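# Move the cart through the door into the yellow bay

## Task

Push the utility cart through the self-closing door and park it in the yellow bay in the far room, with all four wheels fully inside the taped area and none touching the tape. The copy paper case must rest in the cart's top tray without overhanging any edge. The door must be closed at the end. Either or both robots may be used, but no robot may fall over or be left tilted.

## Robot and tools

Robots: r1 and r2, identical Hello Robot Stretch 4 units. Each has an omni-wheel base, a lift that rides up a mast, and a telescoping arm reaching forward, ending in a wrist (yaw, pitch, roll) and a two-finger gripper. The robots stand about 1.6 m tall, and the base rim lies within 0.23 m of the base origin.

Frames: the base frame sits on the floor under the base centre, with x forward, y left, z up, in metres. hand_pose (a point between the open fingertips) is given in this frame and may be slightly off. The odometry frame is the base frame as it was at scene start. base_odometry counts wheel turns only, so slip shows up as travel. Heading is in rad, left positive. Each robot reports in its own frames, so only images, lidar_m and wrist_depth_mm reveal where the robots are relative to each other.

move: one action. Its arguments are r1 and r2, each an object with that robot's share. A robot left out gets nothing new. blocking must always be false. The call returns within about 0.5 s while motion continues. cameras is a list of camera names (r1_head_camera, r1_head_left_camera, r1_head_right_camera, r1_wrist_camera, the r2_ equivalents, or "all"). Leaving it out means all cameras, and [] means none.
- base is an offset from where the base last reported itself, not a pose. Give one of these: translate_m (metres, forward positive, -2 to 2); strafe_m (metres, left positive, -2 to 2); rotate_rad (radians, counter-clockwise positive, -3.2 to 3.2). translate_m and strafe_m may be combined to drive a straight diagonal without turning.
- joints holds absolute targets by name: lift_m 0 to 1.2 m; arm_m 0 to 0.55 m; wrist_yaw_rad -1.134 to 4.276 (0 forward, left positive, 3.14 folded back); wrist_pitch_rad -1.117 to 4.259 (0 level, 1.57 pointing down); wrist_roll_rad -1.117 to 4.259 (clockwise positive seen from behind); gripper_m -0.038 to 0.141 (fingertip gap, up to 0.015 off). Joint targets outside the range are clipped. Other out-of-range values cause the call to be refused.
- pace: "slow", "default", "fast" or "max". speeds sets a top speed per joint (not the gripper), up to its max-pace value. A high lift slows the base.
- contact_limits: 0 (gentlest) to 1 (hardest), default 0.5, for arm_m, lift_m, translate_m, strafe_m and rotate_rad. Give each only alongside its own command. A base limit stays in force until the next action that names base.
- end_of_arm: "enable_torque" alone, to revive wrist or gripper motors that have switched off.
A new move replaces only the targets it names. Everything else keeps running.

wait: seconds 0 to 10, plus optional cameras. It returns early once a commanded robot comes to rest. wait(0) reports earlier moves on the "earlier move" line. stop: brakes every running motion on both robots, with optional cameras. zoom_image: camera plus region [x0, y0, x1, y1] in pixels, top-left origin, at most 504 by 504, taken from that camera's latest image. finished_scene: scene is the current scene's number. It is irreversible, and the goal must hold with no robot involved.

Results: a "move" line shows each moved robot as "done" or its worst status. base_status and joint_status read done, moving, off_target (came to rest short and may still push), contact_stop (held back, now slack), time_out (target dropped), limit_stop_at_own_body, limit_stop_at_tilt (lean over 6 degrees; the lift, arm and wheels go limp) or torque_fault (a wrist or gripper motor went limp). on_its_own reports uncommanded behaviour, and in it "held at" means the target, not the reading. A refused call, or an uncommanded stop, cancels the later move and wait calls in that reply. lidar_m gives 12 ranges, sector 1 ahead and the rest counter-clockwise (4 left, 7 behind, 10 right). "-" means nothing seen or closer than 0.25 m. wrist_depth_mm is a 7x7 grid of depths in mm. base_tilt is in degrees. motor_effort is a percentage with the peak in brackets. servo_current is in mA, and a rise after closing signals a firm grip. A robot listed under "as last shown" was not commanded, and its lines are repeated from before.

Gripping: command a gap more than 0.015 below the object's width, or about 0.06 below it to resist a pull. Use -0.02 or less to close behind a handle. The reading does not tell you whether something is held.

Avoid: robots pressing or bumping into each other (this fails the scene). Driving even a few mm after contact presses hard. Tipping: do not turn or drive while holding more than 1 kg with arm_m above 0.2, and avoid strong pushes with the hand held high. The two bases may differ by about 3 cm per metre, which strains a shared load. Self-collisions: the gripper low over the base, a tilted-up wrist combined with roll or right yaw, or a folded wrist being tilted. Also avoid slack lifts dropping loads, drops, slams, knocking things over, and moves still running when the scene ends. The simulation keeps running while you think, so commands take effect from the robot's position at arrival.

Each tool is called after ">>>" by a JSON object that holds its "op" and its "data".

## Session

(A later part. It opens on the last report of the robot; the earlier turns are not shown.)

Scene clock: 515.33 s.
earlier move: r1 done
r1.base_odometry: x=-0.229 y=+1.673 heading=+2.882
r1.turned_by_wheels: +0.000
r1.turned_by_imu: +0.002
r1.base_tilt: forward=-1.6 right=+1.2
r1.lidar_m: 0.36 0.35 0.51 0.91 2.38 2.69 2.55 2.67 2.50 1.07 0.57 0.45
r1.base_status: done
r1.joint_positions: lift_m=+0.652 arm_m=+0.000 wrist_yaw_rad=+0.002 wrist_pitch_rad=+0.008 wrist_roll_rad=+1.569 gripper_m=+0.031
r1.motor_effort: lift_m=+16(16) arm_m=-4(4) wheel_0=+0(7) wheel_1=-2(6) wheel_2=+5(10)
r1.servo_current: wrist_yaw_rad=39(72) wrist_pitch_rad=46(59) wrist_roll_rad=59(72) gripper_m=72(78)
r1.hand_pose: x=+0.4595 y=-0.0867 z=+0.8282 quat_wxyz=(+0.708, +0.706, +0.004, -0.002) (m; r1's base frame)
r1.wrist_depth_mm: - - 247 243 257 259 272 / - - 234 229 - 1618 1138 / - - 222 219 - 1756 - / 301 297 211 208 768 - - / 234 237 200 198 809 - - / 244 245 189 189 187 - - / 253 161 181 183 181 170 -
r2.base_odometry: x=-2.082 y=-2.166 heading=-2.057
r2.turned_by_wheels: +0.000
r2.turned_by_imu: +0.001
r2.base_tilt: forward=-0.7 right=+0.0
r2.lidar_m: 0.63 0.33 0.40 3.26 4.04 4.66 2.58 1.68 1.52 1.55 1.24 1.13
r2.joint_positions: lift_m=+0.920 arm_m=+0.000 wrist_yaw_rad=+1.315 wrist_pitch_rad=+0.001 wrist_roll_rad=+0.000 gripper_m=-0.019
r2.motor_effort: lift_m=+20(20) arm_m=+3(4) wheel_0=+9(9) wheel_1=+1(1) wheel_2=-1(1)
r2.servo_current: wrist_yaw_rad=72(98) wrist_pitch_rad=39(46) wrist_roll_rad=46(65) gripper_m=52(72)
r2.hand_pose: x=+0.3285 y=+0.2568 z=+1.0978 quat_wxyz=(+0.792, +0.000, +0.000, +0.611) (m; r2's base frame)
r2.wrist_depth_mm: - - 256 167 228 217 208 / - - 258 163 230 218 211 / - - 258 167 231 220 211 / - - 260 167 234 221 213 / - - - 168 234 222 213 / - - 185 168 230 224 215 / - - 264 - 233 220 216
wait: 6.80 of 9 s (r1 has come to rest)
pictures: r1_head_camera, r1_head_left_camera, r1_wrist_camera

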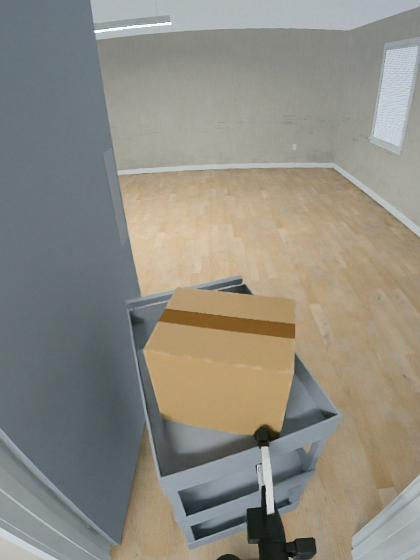

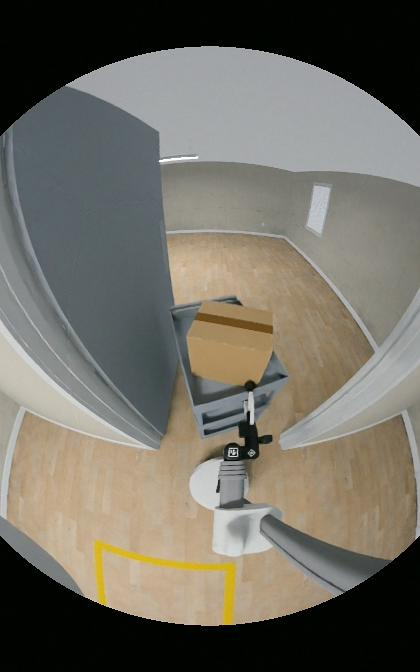

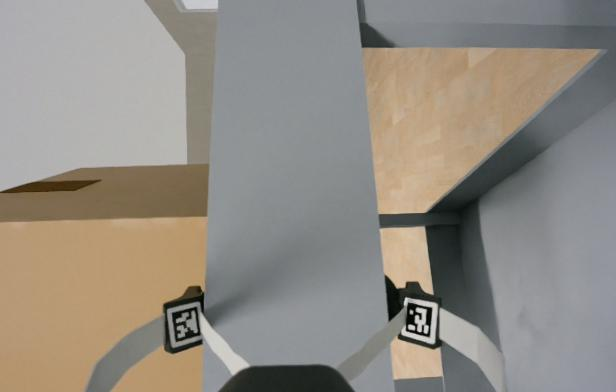

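>>> {"op": "move", "data": {"blocking": false, "r1": {"base":{"translate_m":-0.08,"strafe_m":0.17},"pace":"slow"}, "cameras": []}}

>>> {"op": "wait", "data": {"seconds": 5, "cameras": ["r1_wrist_camera","r1_head_camera","r1_head_left_camera"]}}

Scene clock: 528.27 s.
move: r1 moving
r1.base_odometry: x=-0.227 y=+1.660 heading=+2.882
r1.turned_by_wheels: +0.000
r1.turned_by_imu: +0.000
r1.base_tilt: forward=-1.6 right=+1.3
r1.lidar_m: 0.36 0.35 0.52 0.89 2.43 2.67 2.56 2.64 2.51 1.08 0.57 0.45
r1.base_status: translate_m moving; strafe_m moving
r1.joint_positions: lift_m=+0.652 arm_m=+0.000 wrist_yaw_rad=+0.002 wrist_pitch_rad=+0.008 wrist_roll_rad=+1.569 gripper_m=+0.031
r1.measured_speeds: translate_m=-0.021 strafe_m=+0.045 rotate_rad=+0.000 lift_m=+0.000 arm_m=+0.000 wrist_yaw_rad=+0.000 wrist_pitch_rad=+0.000 wrist_roll_rad=+0.000
r1.motor_effort: lift_m=+16(16) arm_m=-4(4) wheel_0=-5(10) wheel_1=+6(6) wheel_2=+5(8)
r1.servo_current: wrist_yaw_rad=59(72) wrist_pitch_rad=52(59) wrist_roll_rad=46(59) gripper_m=72(72)
r1.hand_pose: x=+0.4595 y=-0.0867 z=+0.8282 quat_wxyz=(+0.708, +0.706, +0.004, -0.002) (m; r1's base frame)
r1.wrist_depth_mm: - - 249 246 262 264 274 / - - 236 231 - 1618 1160 / - - 224 219 - 1708 - / 307 300 211 208 768 - - / 236 238 199 198 809 - - / 244 244 190 189 187 - - / 252 160 181 182 174 723 -
r2: as last shown
r2.turned_by_imu: +0.000
r2.lidar_m: 0.62 0.35 0.38 3.27 4.03 4.65 2.58 1.68 1.52 1.54 1.25 1.12
r2.motor_effort: lift_m=+20(20) arm_m=+4(4) wheel_0=+8(9) wheel_1=+1(1) wheel_2=-1(1)
r2.servo_current: wrist_yaw_rad=98(98) wrist_pitch_rad=39(46) wrist_roll_rad=39(52) gripper_m=65(65)
r2.wrist_depth_mm: - - 256 167 229 217 209 / - - 258 163 229 218 209 / - - 259 167 232 220 211 / - - 262 167 233 220 213 / - - - 168 234 222 214 / - - 185 168 229 223 214 / - - 265 - 233 220 216
pictures: none

Scene clock: 530.93 s.
earlier move: r1 done
r1.base_odometry: x=-0.195 y=+1.488 heading=+2.882
r1.turned_by_wheels: -0.001
r1.turned_by_imu: -0.001
r1.base_tilt: forward=-1.6 right=+1.3
r1.lidar_m: 0.37 0.39 0.43 1.21 2.25 2.56 2.46 2.59 2.67 1.42 0.76 0.44
r1.base_status: done
r1.joint_positions: lift_m=+0.652 arm_m=+0.000 wrist_yaw_rad=-0.003 wrist_pitch_rad=+0.008 wrist_roll_rad=+1.569 gripper_m=+0.031
r1.motor_effort: lift_m=+16(16) arm_m=-4(4) wheel_0=-7(13) wheel_1=+2(6) wheel_2=+0(8)
r1.servo_current: wrist_yaw_rad=52(91) wrist_pitch_rad=39(59) wrist_roll_rad=46(78) gripper_m=65(78)
r1.hand_pose: x=+0.4590 y=-0.0884 z=+0.8282 quat_wxyz=(+0.708, +0.707, +0.002, -0.004) (m; r1's base frame)
r1.wrist_depth_mm: - - 208 207 242 1618 1160 / - - 203 204 - 1661 - / 345 343 198 199 202 1661 - / 229 229 195 196 197 - - / 234 236 191 191 193 - - / 252 249 187 188 188 170 - / 271 161 182 185 - 707 -
r2.base_odometry: x=-2.082 y=-2.166 heading=-2.057
r2.turned_by_wheels: +0.000
r2.turned_by_imu: +0.000
r2.base_tilt: forward=-0.7 right=+0.0
r2.lidar_m: 0.60 0.35 0.39 3.28 4.02 4.68 2.61 1.69 1.52 1.56 1.25 1.13
r2.joint_positions: lift_m=+0.920 arm_m=+0.000 wrist_yaw_rad=+1.315 wrist_pitch_rad=+0.001 wrist_roll_rad=+0.000 gripper_m=-0.019
r2.motor_effort: lift_m=+20(20) arm_m=+4(4) wheel_0=+8(9) wheel_1=+1(1) wheel_2=-1(1)
r2.servo_current: wrist_yaw_rad=91(98) wrist_pitch_rad=33(46) wrist_roll_rad=46(59) gripper_m=59(72)
r2.hand_pose: x=+0.3285 y=+0.2568 z=+1.0978 quat_wxyz=(+0.792, +0.000, +0.000, +0.611) (m; r2's base frame)
r2.wrist_depth_mm: - - 256 167 229 217 209 / - - 257 164 229 218 209 / - - 257 167 231 220 211 / - - 260 167 234 221 213 / - - - 168 234 221 213 / - - 186 168 230 222 216 / - - 264 - 233 221 216
wait: 2.67 of 5 s (r1 has come to rest)
pictures: r1_head_camera, r1_head_left_camera, r1_wrist_camera

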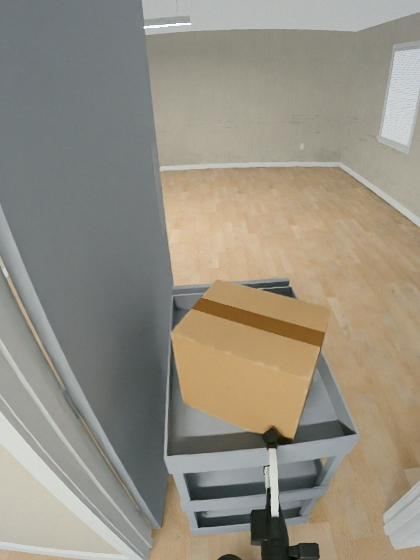

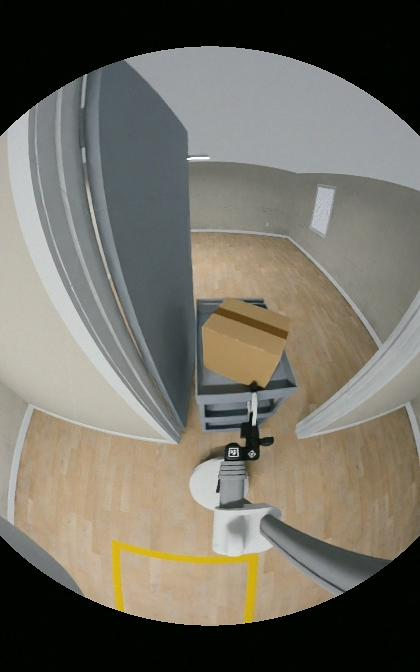

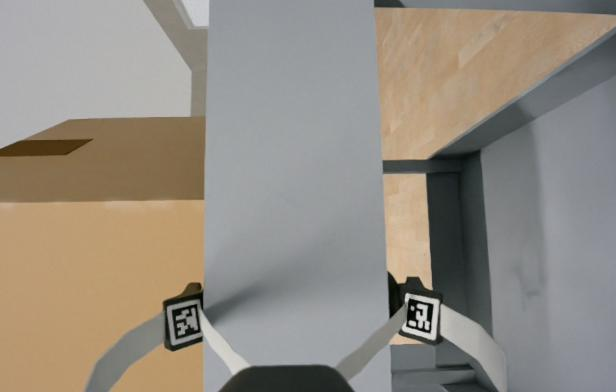

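>>> {"op": "move", "data": {"blocking": false, "r1": {"base":{"translate_m":-0.3,"strafe_m":0.0},"pace":"slow"}, "cameras": []}}

>>> {"op": "wait", "data": {"seconds": 6, "cameras": ["r1_wrist_camera","r1_head_camera","r1_head_left_camera"]}}

Scene clock: 537.43 s.
move: r1 moving
r1.base_odometry: x=-0.183 y=+1.485 heading=+2.882
r1.turned_by_wheels: +0.000
r1.turned_by_imu: +0.000
r1.base_tilt: forward=-1.6 right=+1.3
r1.lidar_m: 0.39 0.38 0.45 1.21 2.26 2.58 2.45 2.56 2.69 1.47 0.74 0.43
r1.base_status: translate_m moving; strafe_m moving
r1.joint_positions: lift_m=+0.652 arm_m=+0.000 wrist_yaw_rad=-0.003 wrist_pitch_rad=+0.008 wrist_roll_rad=+1.569 gripper_m=+0.031
r1.measured_speeds: translate_m=-0.049 strafe_m=+0.000 rotate_rad=+0.002 lift_m=+0.000 arm_m=+0.000 wrist_yaw_rad=+0.000 wrist_pitch_rad=+0.000 wrist_roll_rad=+0.000
r1.motor_effort: lift_m=+16(16) arm_m=-4(4) wheel_0=-6(9) wheel_1=-6(8) wheel_2=+8(8)
r1.servo_current: wrist_yaw_rad=52(59) wrist_pitch_rad=52(59) wrist_roll_rad=33(65) gripper_m=65(72)
r1.hand_pose: x=+0.4590 y=-0.0882 z=+0.8282 quat_wxyz=(+0.708, +0.707, +0.002, -0.004) (m; r1's base frame)
r1.wrist_depth_mm: - - 201 201 - 1618 1160 / - - 197 198 - 1618 - / 314 317 195 195 198 - - / 224 225 193 192 194 - - / 233 236 190 190 191 788 - / 254 250 187 187 189 172 - / 274 160 185 186 156 142 -
r2: as last shown
r2.base_tilt: forward=-0.7 right=+0.1
r2.lidar_m: 0.60 0.34 0.39 3.26 4.02 4.67 2.58 1.67 1.51 1.56 1.25 1.12
r2.motor_effort: lift_m=+20(20) arm_m=+4(4) wheel_0=+9(9) wheel_1=+0(1) wheel_2=-1(1)
r2.servo_current: wrist_yaw_rad=91(91) wrist_pitch_rad=46(46) wrist_roll_rad=52(59) gripper_m=59(65)
r2.wrist_depth_mm: - - 256 167 229 217 209 / - - 256 164 229 218 210 / - - 258 167 231 220 211 / - - 260 168 233 221 212 / - - - 168 234 223 214 / - - 186 168 229 223 215 / - - 265 - 233 220 216
pictures: none

Scene clock: 541.20 s.
earlier move: r1 done
r1.base_odometry: x=+0.094 y=+1.411 heading=+2.882
r1.turned_by_wheels: +0.001
r1.turned_by_imu: +0.001
r1.base_tilt: forward=-1.6 right=+1.3
r1.lidar_m: 0.37 0.40 0.85 2.14 2.22 2.28 2.16 2.28 2.67 2.57 0.93 0.44
r1.base_status: done
r1.joint_positions: lift_m=+0.652 arm_m=+0.000 wrist_yaw_rad=+0.003 wrist_pitch_rad=+0.008 wrist_roll_rad=+1.569 gripper_m=+0.031
r1.motor_effort: lift_m=+16(16) arm_m=-4(4) wheel_0=+0(9) wheel_1=-1(8) wheel_2=+5(12)
r1.servo_current: wrist_yaw_rad=59(72) wrist_pitch_rad=52(59) wrist_roll_rad=39(65) gripper_m=72(78)
r1.hand_pose: x=+0.4596 y=-0.0865 z=+0.8282 quat_wxyz=(+0.708, +0.706, +0.004, -0.002) (m; r1's base frame)
r1.wrist_depth_mm: - - 202 202 - 1661 1138 / - - 198 199 - 1618 - / 329 327 196 196 198 - - / 227 228 193 193 195 - - / 232 234 190 191 191 759 - / 251 249 187 187 188 - - / 273 160 184 186 156 - -
r2.base_odometry: x=-2.082 y=-2.166 heading=-2.057
r2.turned_by_wheels: +0.000
r2.turned_by_imu: +0.001
r2.base_tilt: forward=-0.7 right=+0.0
r2.lidar_m: 0.62 0.35 0.42 3.28 4.05 4.66 2.57 1.67 1.51 1.54 1.24 1.13
r2.joint_positions: lift_m=+0.920 arm_m=+0.000 wrist_yaw_rad=+1.315 wrist_pitch_rad=+0.001 wrist_roll_rad=+0.000 gripper_m=-0.019
r2.motor_effort: lift_m=+19(20) arm_m=+4(4) wheel_0=+9(9) wheel_1=+1(1) wheel_2=-1(1)
r2.servo_current: wrist_yaw_rad=91(98) wrist_pitch_rad=33(46) wrist_roll_rad=46(59) gripper_m=65(72)
r2.hand_pose: x=+0.3285 y=+0.2568 z=+1.0978 quat_wxyz=(+0.792, +0.000, +0.000, +0.611) (m; r2's base frame)
r2.wrist_depth_mm: - - 256 167 229 216 208 / - - 256 164 230 218 211 / - - 258 167 231 220 211 / - - 259 168 233 220 212 / - - - 168 235 221 214 / - - 185 169 229 223 215 / - - 264 - 234 221 216
wait: 3.77 of 6 s (r1 has come to rest)
pictures: r1_head_camera, r1_head_left_camera, r1_wrist_camera

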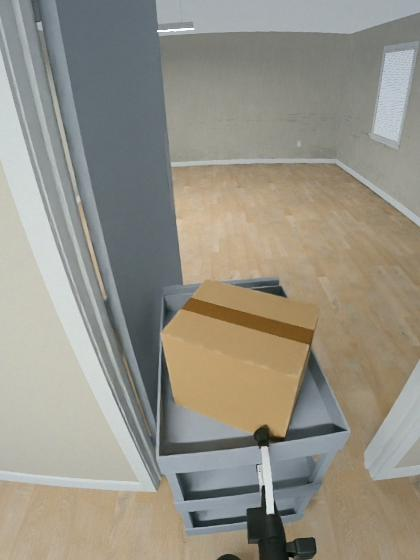

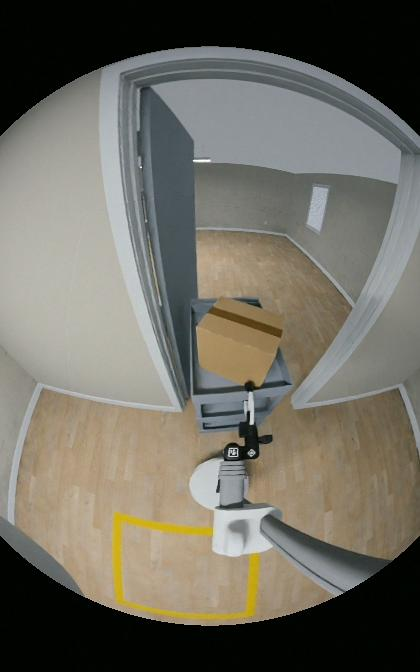

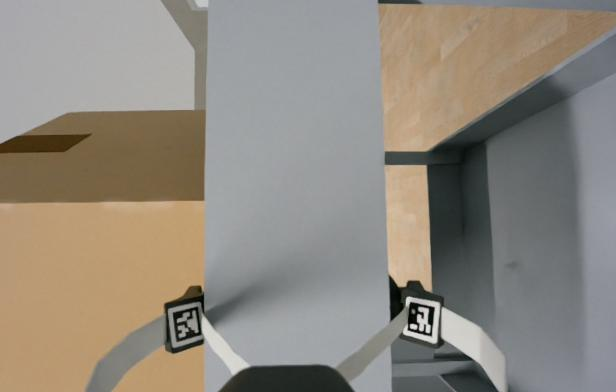

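>>> {"op": "move", "data": {"blocking": false, "r1": {"base":{"translate_m":-0.35,"strafe_m":0.0},"pace":"slow"}, "cameras": []}}

>>> {"op": "wait", "data": {"seconds": 6, "cameras": ["r1_wrist_camera","r1_head_camera","r1_head_left_camera"]}}

Scene clock: 556.23 s.
move: r1 moving
r1.base_odometry: x=+0.106 y=+1.408 heading=+2.882
r1.turned_by_wheels: +0.000
r1.turned_by_imu: +0.000
r1.base_tilt: forward=-1.6 right=+1.3
r1.lidar_m: 0.39 0.38 0.87 2.16 2.22 2.28 2.16 2.26 2.66 2.56 0.93 0.41
r1.base_status: translate_m moving; strafe_m moving
r1.joint_positions: lift_m=+0.652 arm_m=+0.000 wrist_yaw_rad=+0.003 wrist_pitch_rad=+0.008 wrist_roll_rad=+1.569 gripper_m=+0.031
r1.measured_speeds: translate_m=-0.048 strafe_m=+0.000 rotate_rad=+0.000 lift_m=+0.000 arm_m=+0.000 wrist_yaw_rad=+0.000 wrist_pitch_rad=+0.000 wrist_roll_rad=+0.000
r1.motor_effort: lift_m=+16(16) arm_m=-4(4) wheel_0=-3(4) wheel_1=-4(5) wheel_2=+8(10)
r1.servo_current: wrist_yaw_rad=52(72) wrist_pitch_rad=52(59) wrist_roll_rad=33(65) gripper_m=65(72)
r1.hand_pose: x=+0.4596 y=-0.0865 z=+0.8282 quat_wxyz=(+0.708, +0.706, +0.004, -0.002) (m; r1's base frame)
r1.wrist_depth_mm: - - 202 202 - 1576 1160 / - - 199 200 - 1618 - / 329 329 196 196 198 1708 - / 227 228 193 194 195 - - / 232 235 190 191 192 759 - / 251 249 187 188 188 - - / 272 160 183 185 156 - -
r2: as last shown
r2.turned_by_imu: +0.000
r2.lidar_m: 0.64 0.36 0.42 3.25 4.03 4.67 2.57 1.67 1.52 1.53 1.24 1.12
r2.motor_effort: lift_m=+20(20) arm_m=+4(4) wheel_0=+9(9) wheel_1=+1(1) wheel_2=-1(1)
r2.servo_current: wrist_yaw_rad=85(91) wrist_pitch_rad=46(46) wrist_roll_rad=39(65) gripper_m=59(65)
r2.wrist_depth_mm: - - 255 167 229 217 209 / - - 257 164 229 217 209 / - - 259 167 231 220 211 / - - 259 167 234 220 212 / - - - 168 234 223 214 / - - 186 168 229 222 214 / - - 265 - 233 220 215
pictures: none

Scene clock: 560.50 s.
earlier move: r1 done
r1.base_odometry: x=+0.432 y=+1.321 heading=+2.882
r1.turned_by_wheels: +0.000
r1.turned_by_imu: +0.000
r1.base_tilt: forward=-1.6 right=+1.3
r1.lidar_m: 0.37 0.37 1.34 2.14 2.24 1.90 1.82 1.92 2.58 2.57 1.41 0.44
r1.base_status: done
r1.joint_positions: lift_m=+0.652 arm_m=+0.000 wrist_yaw_rad=+0.003 wrist_pitch_rad=+0.008 wrist_roll_rad=+1.569 gripper_m=+0.031
r1.motor_effort: lift_m=+16(16) arm_m=-4(4) wheel_0=-1(6) wheel_1=-3(7) wheel_2=+4(10)
r1.servo_current: wrist_yaw_rad=52(72) wrist_pitch_rad=46(65) wrist_roll_rad=46(72) gripper_m=72(78)
r1.hand_pose: x=+0.4596 y=-0.0865 z=+0.8282 quat_wxyz=(+0.708, +0.706, +0.004, -0.002) (m; r1's base frame)
r1.wrist_depth_mm: - - 216 215 250 1464 1078 / - - 208 209 - 1576 1182 / - 384 203 203 - 1756 - / 243 240 198 198 200 - - / 233 235 194 193 196 - - / 249 247 187 188 186 - - / 264 161 183 184 - 151 -
r2.base_odometry: x=-2.082 y=-2.166 heading=-2.057
r2.turned_by_wheels: +0.000
r2.turned_by_imu: +0.001
r2.base_tilt: forward=-0.7 right=+0.0
r2.lidar_m: 0.62 0.34 0.40 3.26 4.03 4.67 2.55 1.66 1.52 1.54 1.25 1.13
r2.joint_positions: lift_m=+0.920 arm_m=+0.000 wrist_yaw_rad=+1.315 wrist_pitch_rad=+0.001 wrist_roll_rad=+0.000 gripper_m=-0.019
r2.motor_effort: lift_m=+19(20) arm_m=+4(4) wheel_0=+8(9) wheel_1=+1(1) wheel_2=-1(1)
r2.servo_current: wrist_yaw_rad=98(98) wrist_pitch_rad=39(46) wrist_roll_rad=46(65) gripper_m=65(72)
r2.hand_pose: x=+0.3285 y=+0.2568 z=+1.0978 quat_wxyz=(+0.792, +0.000, +0.000, +0.611) (m; r2's base frame)
r2.wrist_depth_mm: - - 256 167 229 216 209 / - - 257 164 230 219 211 / - - 258 167 231 220 211 / - - 260 168 232 221 212 / - - - 168 234 222 213 / - - 185 168 229 223 215 / - - 265 - 232 220 216
wait: 4.27 of 6 s (r1 has come to rest)
pictures: r1_head_camera, r1_head_left_camera, r1_wrist_camera

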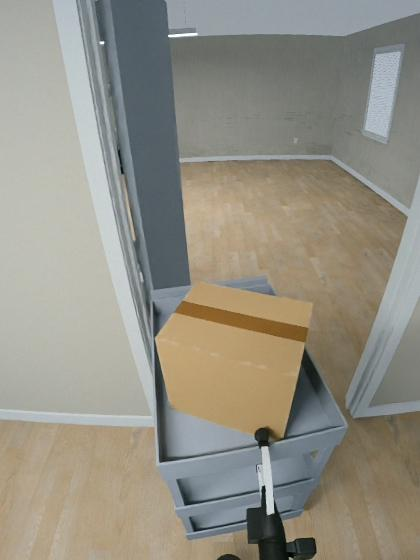

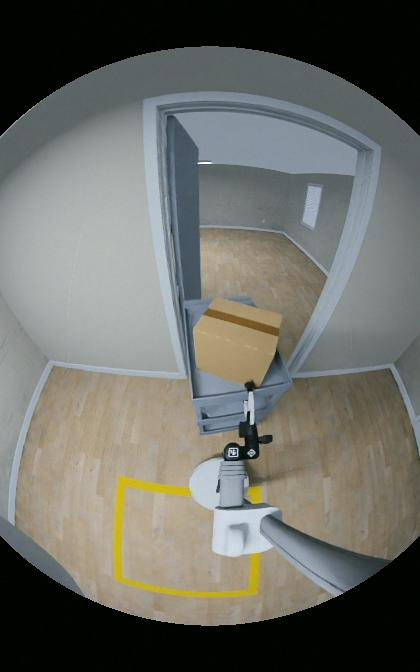

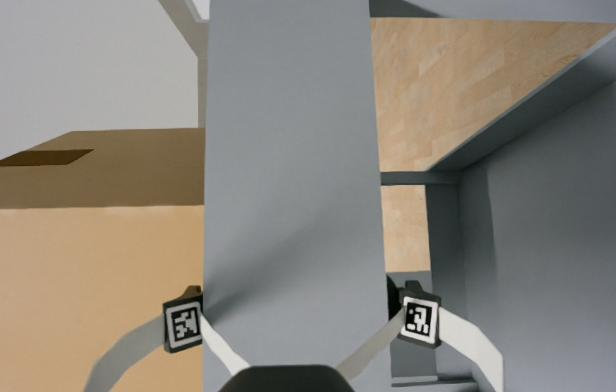

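>>> {"op": "move", "data": {"blocking": false, "r1": {"base":{"translate_m":-0.2,"strafe_m":0.0},"pace":"slow"}, "cameras": []}}

>>> {"op": "wait", "data": {"seconds": 5, "cameras": ["r1_wrist_camera","r1_head_camera","r1_head_left_camera"]}}

Scene clock: 566.33 s.
move: r1 moving
r1.base_odometry: x=+0.445 y=+1.318 heading=+2.882
r1.turned_by_wheels: +0.000
r1.turned_by_imu: +0.000
r1.base_tilt: forward=-1.6 right=+1.3
r1.lidar_m: 0.37 0.36 1.33 2.14 2.23 1.90 1.80 1.91 2.51 2.54 1.45 0.41
r1.base_status: translate_m moving; strafe_m moving
r1.joint_positions: lift_m=+0.652 arm_m=+0.000 wrist_yaw_rad=+0.003 wrist_pitch_rad=+0.008 wrist_roll_rad=+1.569 gripper_m=+0.031
r1.measured_speeds: translate_m=-0.049 strafe_m=+0.000 rotate_rad=+0.002 lift_m=+0.000 arm_m=+0.000 wrist_yaw_rad=+0.000 wrist_pitch_rad=+0.000 wrist_roll_rad=+0.000
r1.motor_effort: lift_m=+16(16) arm_m=-4(4) wheel_0=-5(5) wheel_1=-6(7) wheel_2=+9(10)
r1.servo_current: wrist_yaw_rad=52(65) wrist_pitch_rad=52(59) wrist_roll_rad=52(65) gripper_m=65(78)
r1.hand_pose: x=+0.4596 y=-0.0865 z=+0.8282 quat_wxyz=(+0.708, +0.706, +0.004, -0.002) (m; r1's base frame)
r1.wrist_depth_mm: - - 216 215 251 1499 1118 / - - 208 208 - 1618 1160 / - 384 203 203 - 1756 - / 243 242 198 198 200 - - / 233 236 193 193 195 - - / 248 247 189 188 188 - - / 264 162 183 185 - 151 -
r2: as last shown
r2.turned_by_imu: +0.000
r2.lidar_m: 0.60 0.35 0.40 3.25 4.01 4.66 2.56 1.67 1.53 1.55 1.28 1.12
r2.motor_effort: lift_m=+20(20) arm_m=+4(4) wheel_0=+8(9) wheel_1=+0(1) wheel_2=-1(1)
r2.servo_current: wrist_yaw_rad=91(91) wrist_pitch_rad=39(46) wrist_roll_rad=39(59) gripper_m=65(72)
r2.wrist_depth_mm: - - 255 166 229 216 209 / - - 257 164 230 218 210 / - - 258 167 231 220 211 / - - 260 167 233 221 212 / - - - 168 235 222 213 / - - 186 168 229 222 214 / - - 266 - 235 220 216
pictures: none

Scene clock: 569.10 s.
earlier move: r1 done
r1.base_odometry: x=+0.626 y=+1.270 heading=+2.882
r1.turned_by_wheels: +0.000
r1.turned_by_imu: +0.000
r1.base_tilt: forward=-1.5 right=+1.3
r1.lidar_m: 0.37 0.37 1.62 2.14 2.23 1.69 1.61 1.68 2.27 2.55 1.71 0.43
r1.base_status: done
r1.joint_positions: lift_m=+0.652 arm_m=+0.000 wrist_yaw_rad=+0.003 wrist_pitch_rad=+0.008 wrist_roll_rad=+1.569 gripper_m=+0.031
r1.motor_effort: lift_m=+16(16) arm_m=-4(4) wheel_0=+0(5) wheel_1=-1(7) wheel_2=+4(10)
r1.servo_current: wrist_yaw_rad=46(72) wrist_pitch_rad=46(59) wrist_roll_rad=46(65) gripper_m=72(78)
r1.hand_pose: x=+0.4596 y=-0.0865 z=+0.8282 quat_wxyz=(+0.708, +0.706, +0.004, -0.002) (m; r1's base frame)
r1.wrist_depth_mm: - - 223 221 251 1464 1138 / - - 215 213 - 1618 1205 / - 436 206 207 - 1808 - / 253 252 201 201 204 - - / 233 236 195 195 788 - - / 246 246 189 188 186 - - / 260 162 182 184 - 151 -
r2.base_odometry: x=-2.082 y=-2.166 heading=-2.057
r2.turned_by_wheels: +0.000
r2.turned_by_imu: +0.000
r2.base_tilt: forward=-0.7 right=+0.1
r2.lidar_m: 0.64 0.36 0.39 3.26 4.02 4.67 2.58 1.66 1.51 1.53 1.27 1.11
r2.joint_positions: lift_m=+0.920 arm_m=+0.000 wrist_yaw_rad=+1.315 wrist_pitch_rad=+0.001 wrist_roll_rad=+0.000 gripper_m=-0.019
r2.motor_effort: lift_m=+19(20) arm_m=+4(4) wheel_0=+8(9) wheel_1=+1(1) wheel_2=-1(2)
r2.servo_current: wrist_yaw_rad=85(98) wrist_pitch_rad=46(46) wrist_roll_rad=52(59) gripper_m=65(72)
r2.hand_pose: x=+0.3285 y=+0.2568 z=+1.0978 quat_wxyz=(+0.792, +0.000, +0.000, +0.611) (m; r2's base frame)
r2.wrist_depth_mm: - - 255 167 229 217 209 / - - 257 164 229 218 210 / - - 257 167 231 220 211 / - - 259 167 233 221 213 / - - - 167 234 223 214 / - - 185 168 229 223 215 / - - 265 - 234 220 216
wait: 2.77 of 5 s (r1 has come to rest)
pictures: r1_head_camera, r1_head_left_camera, r1_wrist_camera

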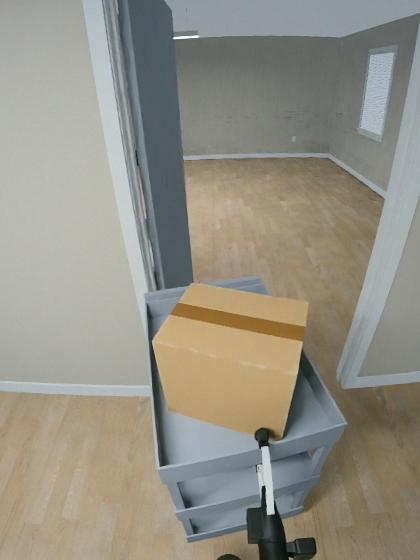

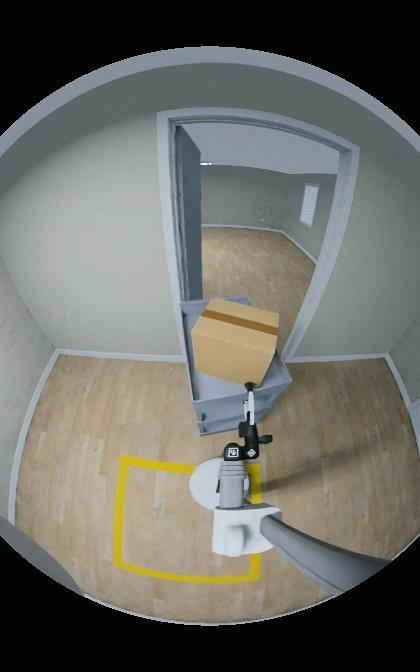

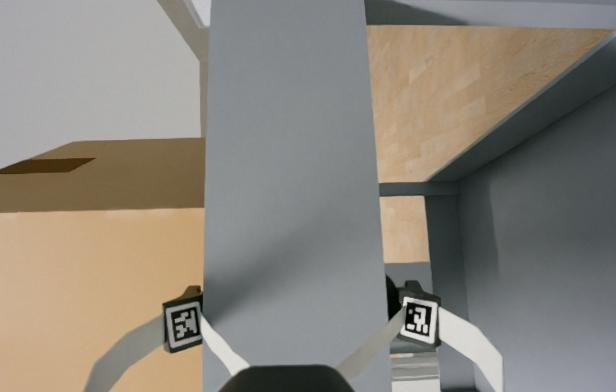

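>>> {"op": "move", "data": {"blocking": false, "r1": {"base":{"translate_m":-0.6,"strafe_m":0.2},"pace":"slow"}, "cameras": []}}

>>> {"op": "wait", "data": {"seconds": 9, "cameras": ["r1_wrist_camera","r1_head_camera","r1_head_left_camera"]}}

Scene clock: 580.73 s.
move: r1 moving
r1.base_odometry: x=+0.637 y=+1.263 heading=+2.882
r1.turned_by_wheels: +0.000
r1.turned_by_imu: +0.000
r1.base_tilt: forward=-1.6 right=+1.3
r1.lidar_m: 0.35 0.37 1.63 2.12 2.21 1.68 1.60 1.68 2.29 2.57 1.69 0.46
r1.base_status: translate_m moving; strafe_m moving
r1.joint_positions: lift_m=+0.652 arm_m=+0.000 wrist_yaw_rad=+0.003 wrist_pitch_rad=+0.008 wrist_roll_rad=+1.569 gripper_m=+0.031
r1.measured_speeds: translate_m=-0.048 strafe_m=+0.016 rotate_rad=+0.000 lift_m=+0.000 arm_m=+0.000 wrist_yaw_rad=+0.000 wrist_pitch_rad=+0.000 wrist_roll_rad=+0.000
r1.motor_effort: lift_m=+16(16) arm_m=-4(4) wheel_0=-6(6) wheel_1=-5(5) wheel_2=+8(10)
r1.servo_current: wrist_yaw_rad=52(59) wrist_pitch_rad=52(59) wrist_roll_rad=33(65) gripper_m=65(72)
r1.hand_pose: x=+0.4596 y=-0.0865 z=+0.8282 quat_wxyz=(+0.708, +0.706, +0.004, -0.002) (m; r1's base frame)
r1.wrist_depth_mm: - - 224 222 251 1464 1098 / - - 216 213 - 1618 1138 / - - 207 207 - 1756 - / 254 251 202 201 204 - - / 233 236 196 194 788 - - / 246 247 189 189 187 - - / 262 161 182 184 - 150 -
r2: as last shown
r2.base_tilt: forward=-0.7 right=+0.0
r2.lidar_m: 0.62 0.36 0.39 3.26 4.06 4.66 2.59 1.68 1.52 1.55 1.26 1.12
r2.motor_effort: lift_m=+20(20) arm_m=+4(4) wheel_0=+8(9) wheel_1=+1(1) wheel_2=-1(1)
r2.servo_current: wrist_yaw_rad=78(91) wrist_pitch_rad=33(46) wrist_roll_rad=59(59) gripper_m=59(65)
r2.wrist_depth_mm: - - 254 167 229 217 209 / - - 257 164 229 217 210 / - - 258 167 231 220 212 / - - 259 168 233 220 212 / - - - 168 234 223 214 / - - 186 168 229 222 215 / - - 265 - 234 220 215
pictures: none

Scene clock: 587.80 s.
earlier move: r1 done
r1.base_odometry: x=+1.154 y=+0.922 heading=+2.882
r1.turned_by_wheels: -0.001
r1.turned_by_imu: -0.002
r1.base_tilt: forward=-1.6 right=+1.3
r1.lidar_m: 0.38 0.40 2.02 1.93 1.52 1.08 1.03 1.07 1.50 2.73 2.57 0.42
r1.base_status: done
r1.joint_positions: lift_m=+0.652 arm_m=+0.000 wrist_yaw_rad=-0.001 wrist_pitch_rad=+0.008 wrist_roll_rad=+1.569 gripper_m=+0.031
r1.motor_effort: lift_m=+16(16) arm_m=-4(4) wheel_0=-6(12) wheel_1=-4(8) wheel_2=+0(10)
r1.servo_current: wrist_yaw_rad=46(78) wrist_pitch_rad=52(59) wrist_roll_rad=52(65) gripper_m=72(78)
r1.hand_pose: x=+0.4592 y=-0.0877 z=+0.8282 quat_wxyz=(+0.708, +0.706, +0.002, -0.003) (m; r1's base frame)
r1.wrist_depth_mm: - - 195 196 197 1499 1118 / - - 193 195 - 1708 - / 309 306 191 193 194 - - / 223 224 190 191 192 - - / 232 234 189 190 190 798 - / 253 250 187 187 187 171 - / 278 161 185 186 - - -
r2.base_odometry: x=-2.082 y=-2.166 heading=-2.057
r2.turned_by_wheels: +0.000
r2.turned_by_imu: +0.001
r2.base_tilt: forward=-0.7 right=+0.1
r2.lidar_m: 0.63 0.36 0.40 3.24 4.04 4.67 2.59 1.69 1.50 1.56 1.23 1.13
r2.joint_positions: lift_m=+0.920 arm_m=+0.000 wrist_yaw_rad=+1.315 wrist_pitch_rad=+0.001 wrist_roll_rad=+0.000 gripper_m=-0.019
r2.motor_effort: lift_m=+20(20) arm_m=+4(4) wheel_0=+8(9) wheel_1=+1(1) wheel_2=-1(1)
r2.servo_current: wrist_yaw_rad=91(98) wrist_pitch_rad=39(46) wrist_roll_rad=52(59) gripper_m=59(72)
r2.hand_pose: x=+0.3285 y=+0.2568 z=+1.0978 quat_wxyz=(+0.792, +0.000, +0.000, +0.611) (m; r2's base frame)
r2.wrist_depth_mm: - - 256 167 229 216 209 / - - 257 163 229 218 211 / - - 259 167 232 220 211 / - - 259 168 233 221 213 / - - - 167 235 222 213 / - - 185 168 229 223 216 / - - 265 - 232 220 216
wait: 7.07 of 9 s (r1 has come to rest)
pictures: r1_head_camera, r1_head_left_camera, r1_wrist_camera

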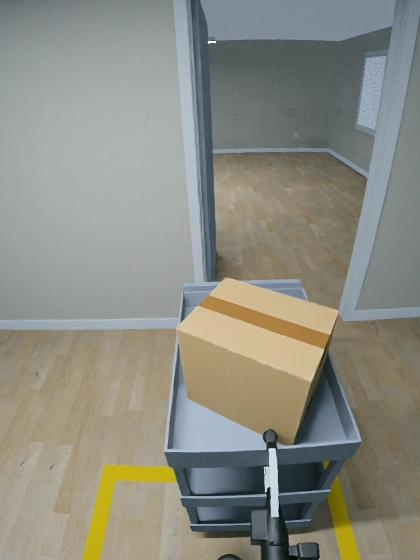

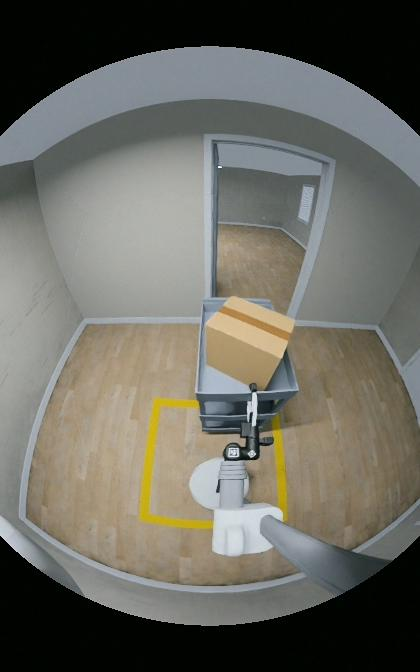

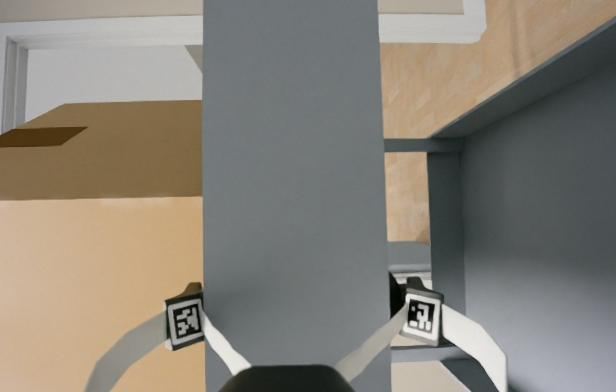

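>>> {"op": "move", "data": {"blocking": false, "r1": {"base":{"translate_m":-0.55,"strafe_m":0.15},"pace":"slow"}, "cameras": []}}

>>> {"op": "wait", "data": {"seconds": 9, "cameras": ["r1_wrist_camera","r1_head_camera","r1_head_left_camera"]}}

Scene clock: 598.00 s.
move: r1 moving
r1.base_odometry: x=+1.165 y=+0.916 heading=+2.881
r1.turned_by_wheels: -0.001
r1.turned_by_imu: -0.001
r1.base_tilt: forward=-1.6 right=+1.3
r1.lidar_m: 0.39 0.42 2.04 1.93 1.51 1.07 1.02 1.07 1.45 2.76 2.57 0.42
r1.base_status: translate_m moving; strafe_m moving
r1.joint_positions: lift_m=+0.652 arm_m=+0.000 wrist_yaw_rad=-0.001 wrist_pitch_rad=+0.008 wrist_roll_rad=+1.569 gripper_m=+0.031
r1.measured_speeds: translate_m=-0.049 strafe_m=+0.014 rotate_rad=+0.002 lift_m=+0.000 arm_m=+0.000 wrist_yaw_rad=+0.000 wrist_pitch_rad=+0.000 wrist_roll_rad=+0.000
r1.motor_effort: lift_m=+16(16) arm_m=-4(4) wheel_0=-9(10) wheel_1=-4(6) wheel_2=+5(6)
r1.servo_current: wrist_yaw_rad=39(59) wrist_pitch_rad=52(65) wrist_roll_rad=59(65) gripper_m=72(72)
r1.hand_pose: x=+0.4592 y=-0.0877 z=+0.8282 quat_wxyz=(+0.708, +0.706, +0.002, -0.003) (m; r1's base frame)
r1.wrist_depth_mm: - - 195 195 196 1499 1138 / - - 193 194 - 1708 - / 306 306 191 192 194 - - / 221 224 190 190 192 - - / 232 235 189 189 190 798 - / 253 252 186 188 188 171 - / 278 160 184 186 - - -
r2: as last shown
r2.turned_by_imu: +0.000
r2.base_tilt: forward=-0.7 right=+0.0
r2.lidar_m: 0.58 0.36 0.38 3.25 4.05 4.67 2.53 1.63 1.52 1.55 1.25 1.14
r2.motor_effort: lift_m=+20(20) arm_m=+4(4) wheel_0=+9(9) wheel_1=+1(1) wheel_2=-1(1)
r2.servo_current: wrist_yaw_rad=85(98) wrist_pitch_rad=39(46) wrist_roll_rad=46(52) gripper_m=65(65)
r2.wrist_depth_mm: - - 255 167 229 217 209 / - - 257 164 230 218 211 / - - 258 167 232 220 211 / - - 260 167 233 220 213 / - - - 168 235 222 214 / - - 186 168 230 224 216 / - - 266 - 233 220 216
pictures: none

Scene clock: 604.43 s.
earlier move: r1 done
r1.base_odometry: x=+1.647 y=+0.636 heading=+2.881
r1.turned_by_wheels: +0.000
r1.turned_by_imu: +0.000
r1.base_tilt: forward=-1.6 right=+1.3
r1.lidar_m: 0.41 0.46 1.86 1.77 0.75 0.51 0.48 0.52 0.70 1.84 3.04 0.41
r1.base_status: done
r1.joint_positions: lift_m=+0.652 arm_m=+0.000 wrist_yaw_rad=-0.001 wrist_pitch_rad=+0.008 wrist_roll_rad=+1.569 gripper_m=+0.031
r1.motor_effort: lift_m=+16(16) arm_m=-4(4) wheel_0=-3(11) wheel_1=-3(6) wheel_2=+3(7)
r1.servo_current: wrist_yaw_rad=39(72) wrist_pitch_rad=52(65) wrist_roll_rad=52(65) gripper_m=65(78)
r1.hand_pose: x=+0.4592 y=-0.0877 z=+0.8282 quat_wxyz=(+0.708, +0.706, +0.002, -0.003) (m; r1's base frame)
r1.wrist_depth_mm: - - 165 166 167 1808 - / 309 307 168 169 170 768 - / 241 243 172 173 174 768 - / 210 211 176 177 178 788 - / 232 233 179 180 182 - - / 268 262 183 185 185 172 - / 319 161 186 187 175 1808 -
r2.base_odometry: x=-2.082 y=-2.166 heading=-2.057
r2.turned_by_wheels: +0.000
r2.turned_by_imu: +0.001
r2.base_tilt: forward=-0.7 right=+0.1
r2.lidar_m: 0.62 0.34 0.39 3.27 4.03 4.68 2.55 1.68 1.53 1.53 1.25 1.12
r2.joint_positions: lift_m=+0.920 arm_m=+0.000 wrist_yaw_rad=+1.315 wrist_pitch_rad=+0.001 wrist_roll_rad=+0.000 gripper_m=-0.019
r2.motor_effort: lift_m=+20(20) arm_m=+4(4) wheel_0=+9(9) wheel_1=+1(1) wheel_2=-1(1)
r2.servo_current: wrist_yaw_rad=72(98) wrist_pitch_rad=39(46) wrist_roll_rad=46(59) gripper_m=65(72)
r2.hand_pose: x=+0.3285 y=+0.2568 z=+1.0978 quat_wxyz=(+0.792, +0.000, +0.000, +0.611) (m; r2's base frame)
r2.wrist_depth_mm: - - 255 167 229 216 208 / - - 257 164 229 219 211 / - - 260 168 231 220 211 / - - 259 168 233 220 213 / - - - 168 234 222 214 / - - 185 168 229 223 215 / - - 264 - 233 220 216
wait: 6.43 of 9 s (r1 has come to rest)
pictures: r1_head_camera, r1_head_left_camera, r1_wrist_camera

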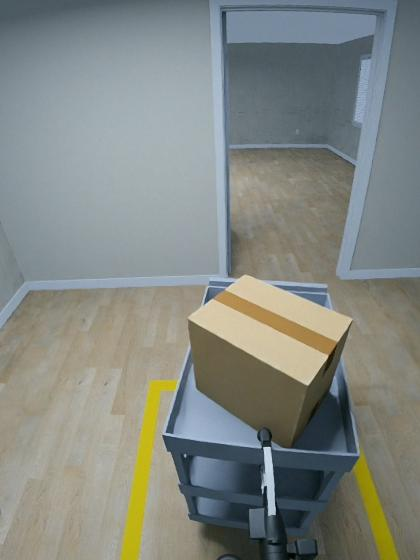

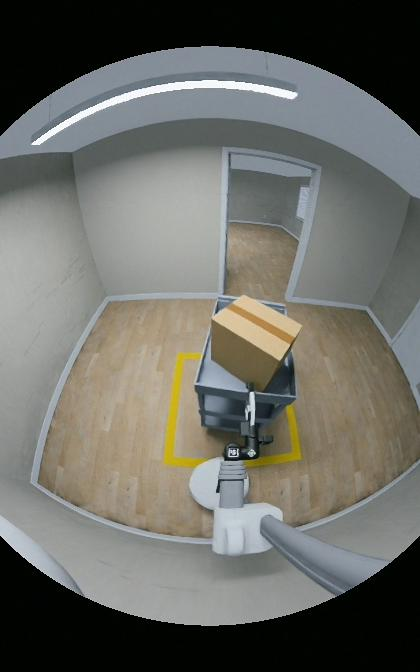

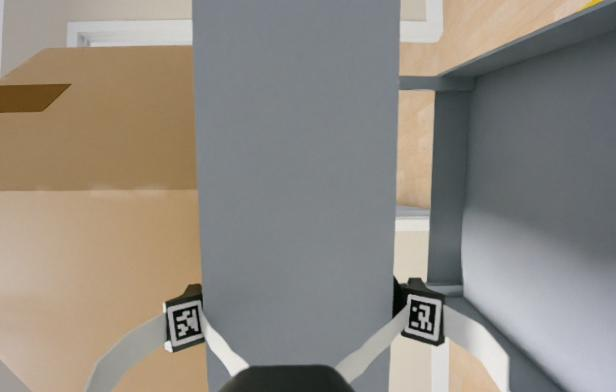

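>>> {"op": "zoom_image", "data": {"camera": "r1_head_left_camera", "region": [140, 280, 330, 500]}}

>>> {"op": "zoom_image", "data": {"camera": "r1_head_camera", "region": [90, 270, 420, 560]}}

Scaled by 2.291 from the camera's 420x672 image, which has a finer 600x960 frame.

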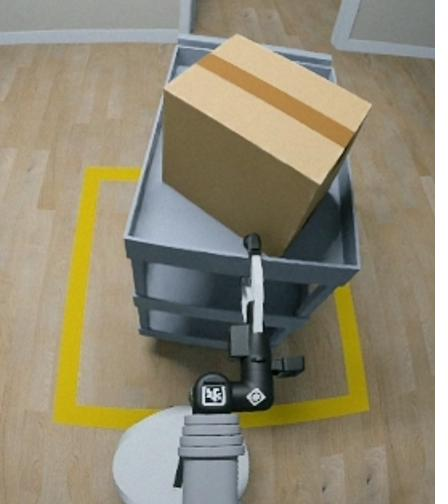

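Scaled by 1.527 from the camera's 420x560 image, which has a finer 600x800 frame.

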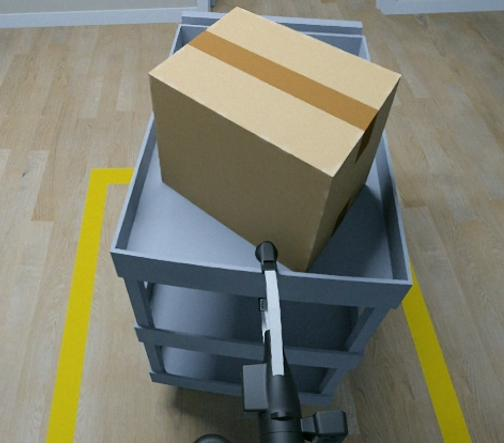

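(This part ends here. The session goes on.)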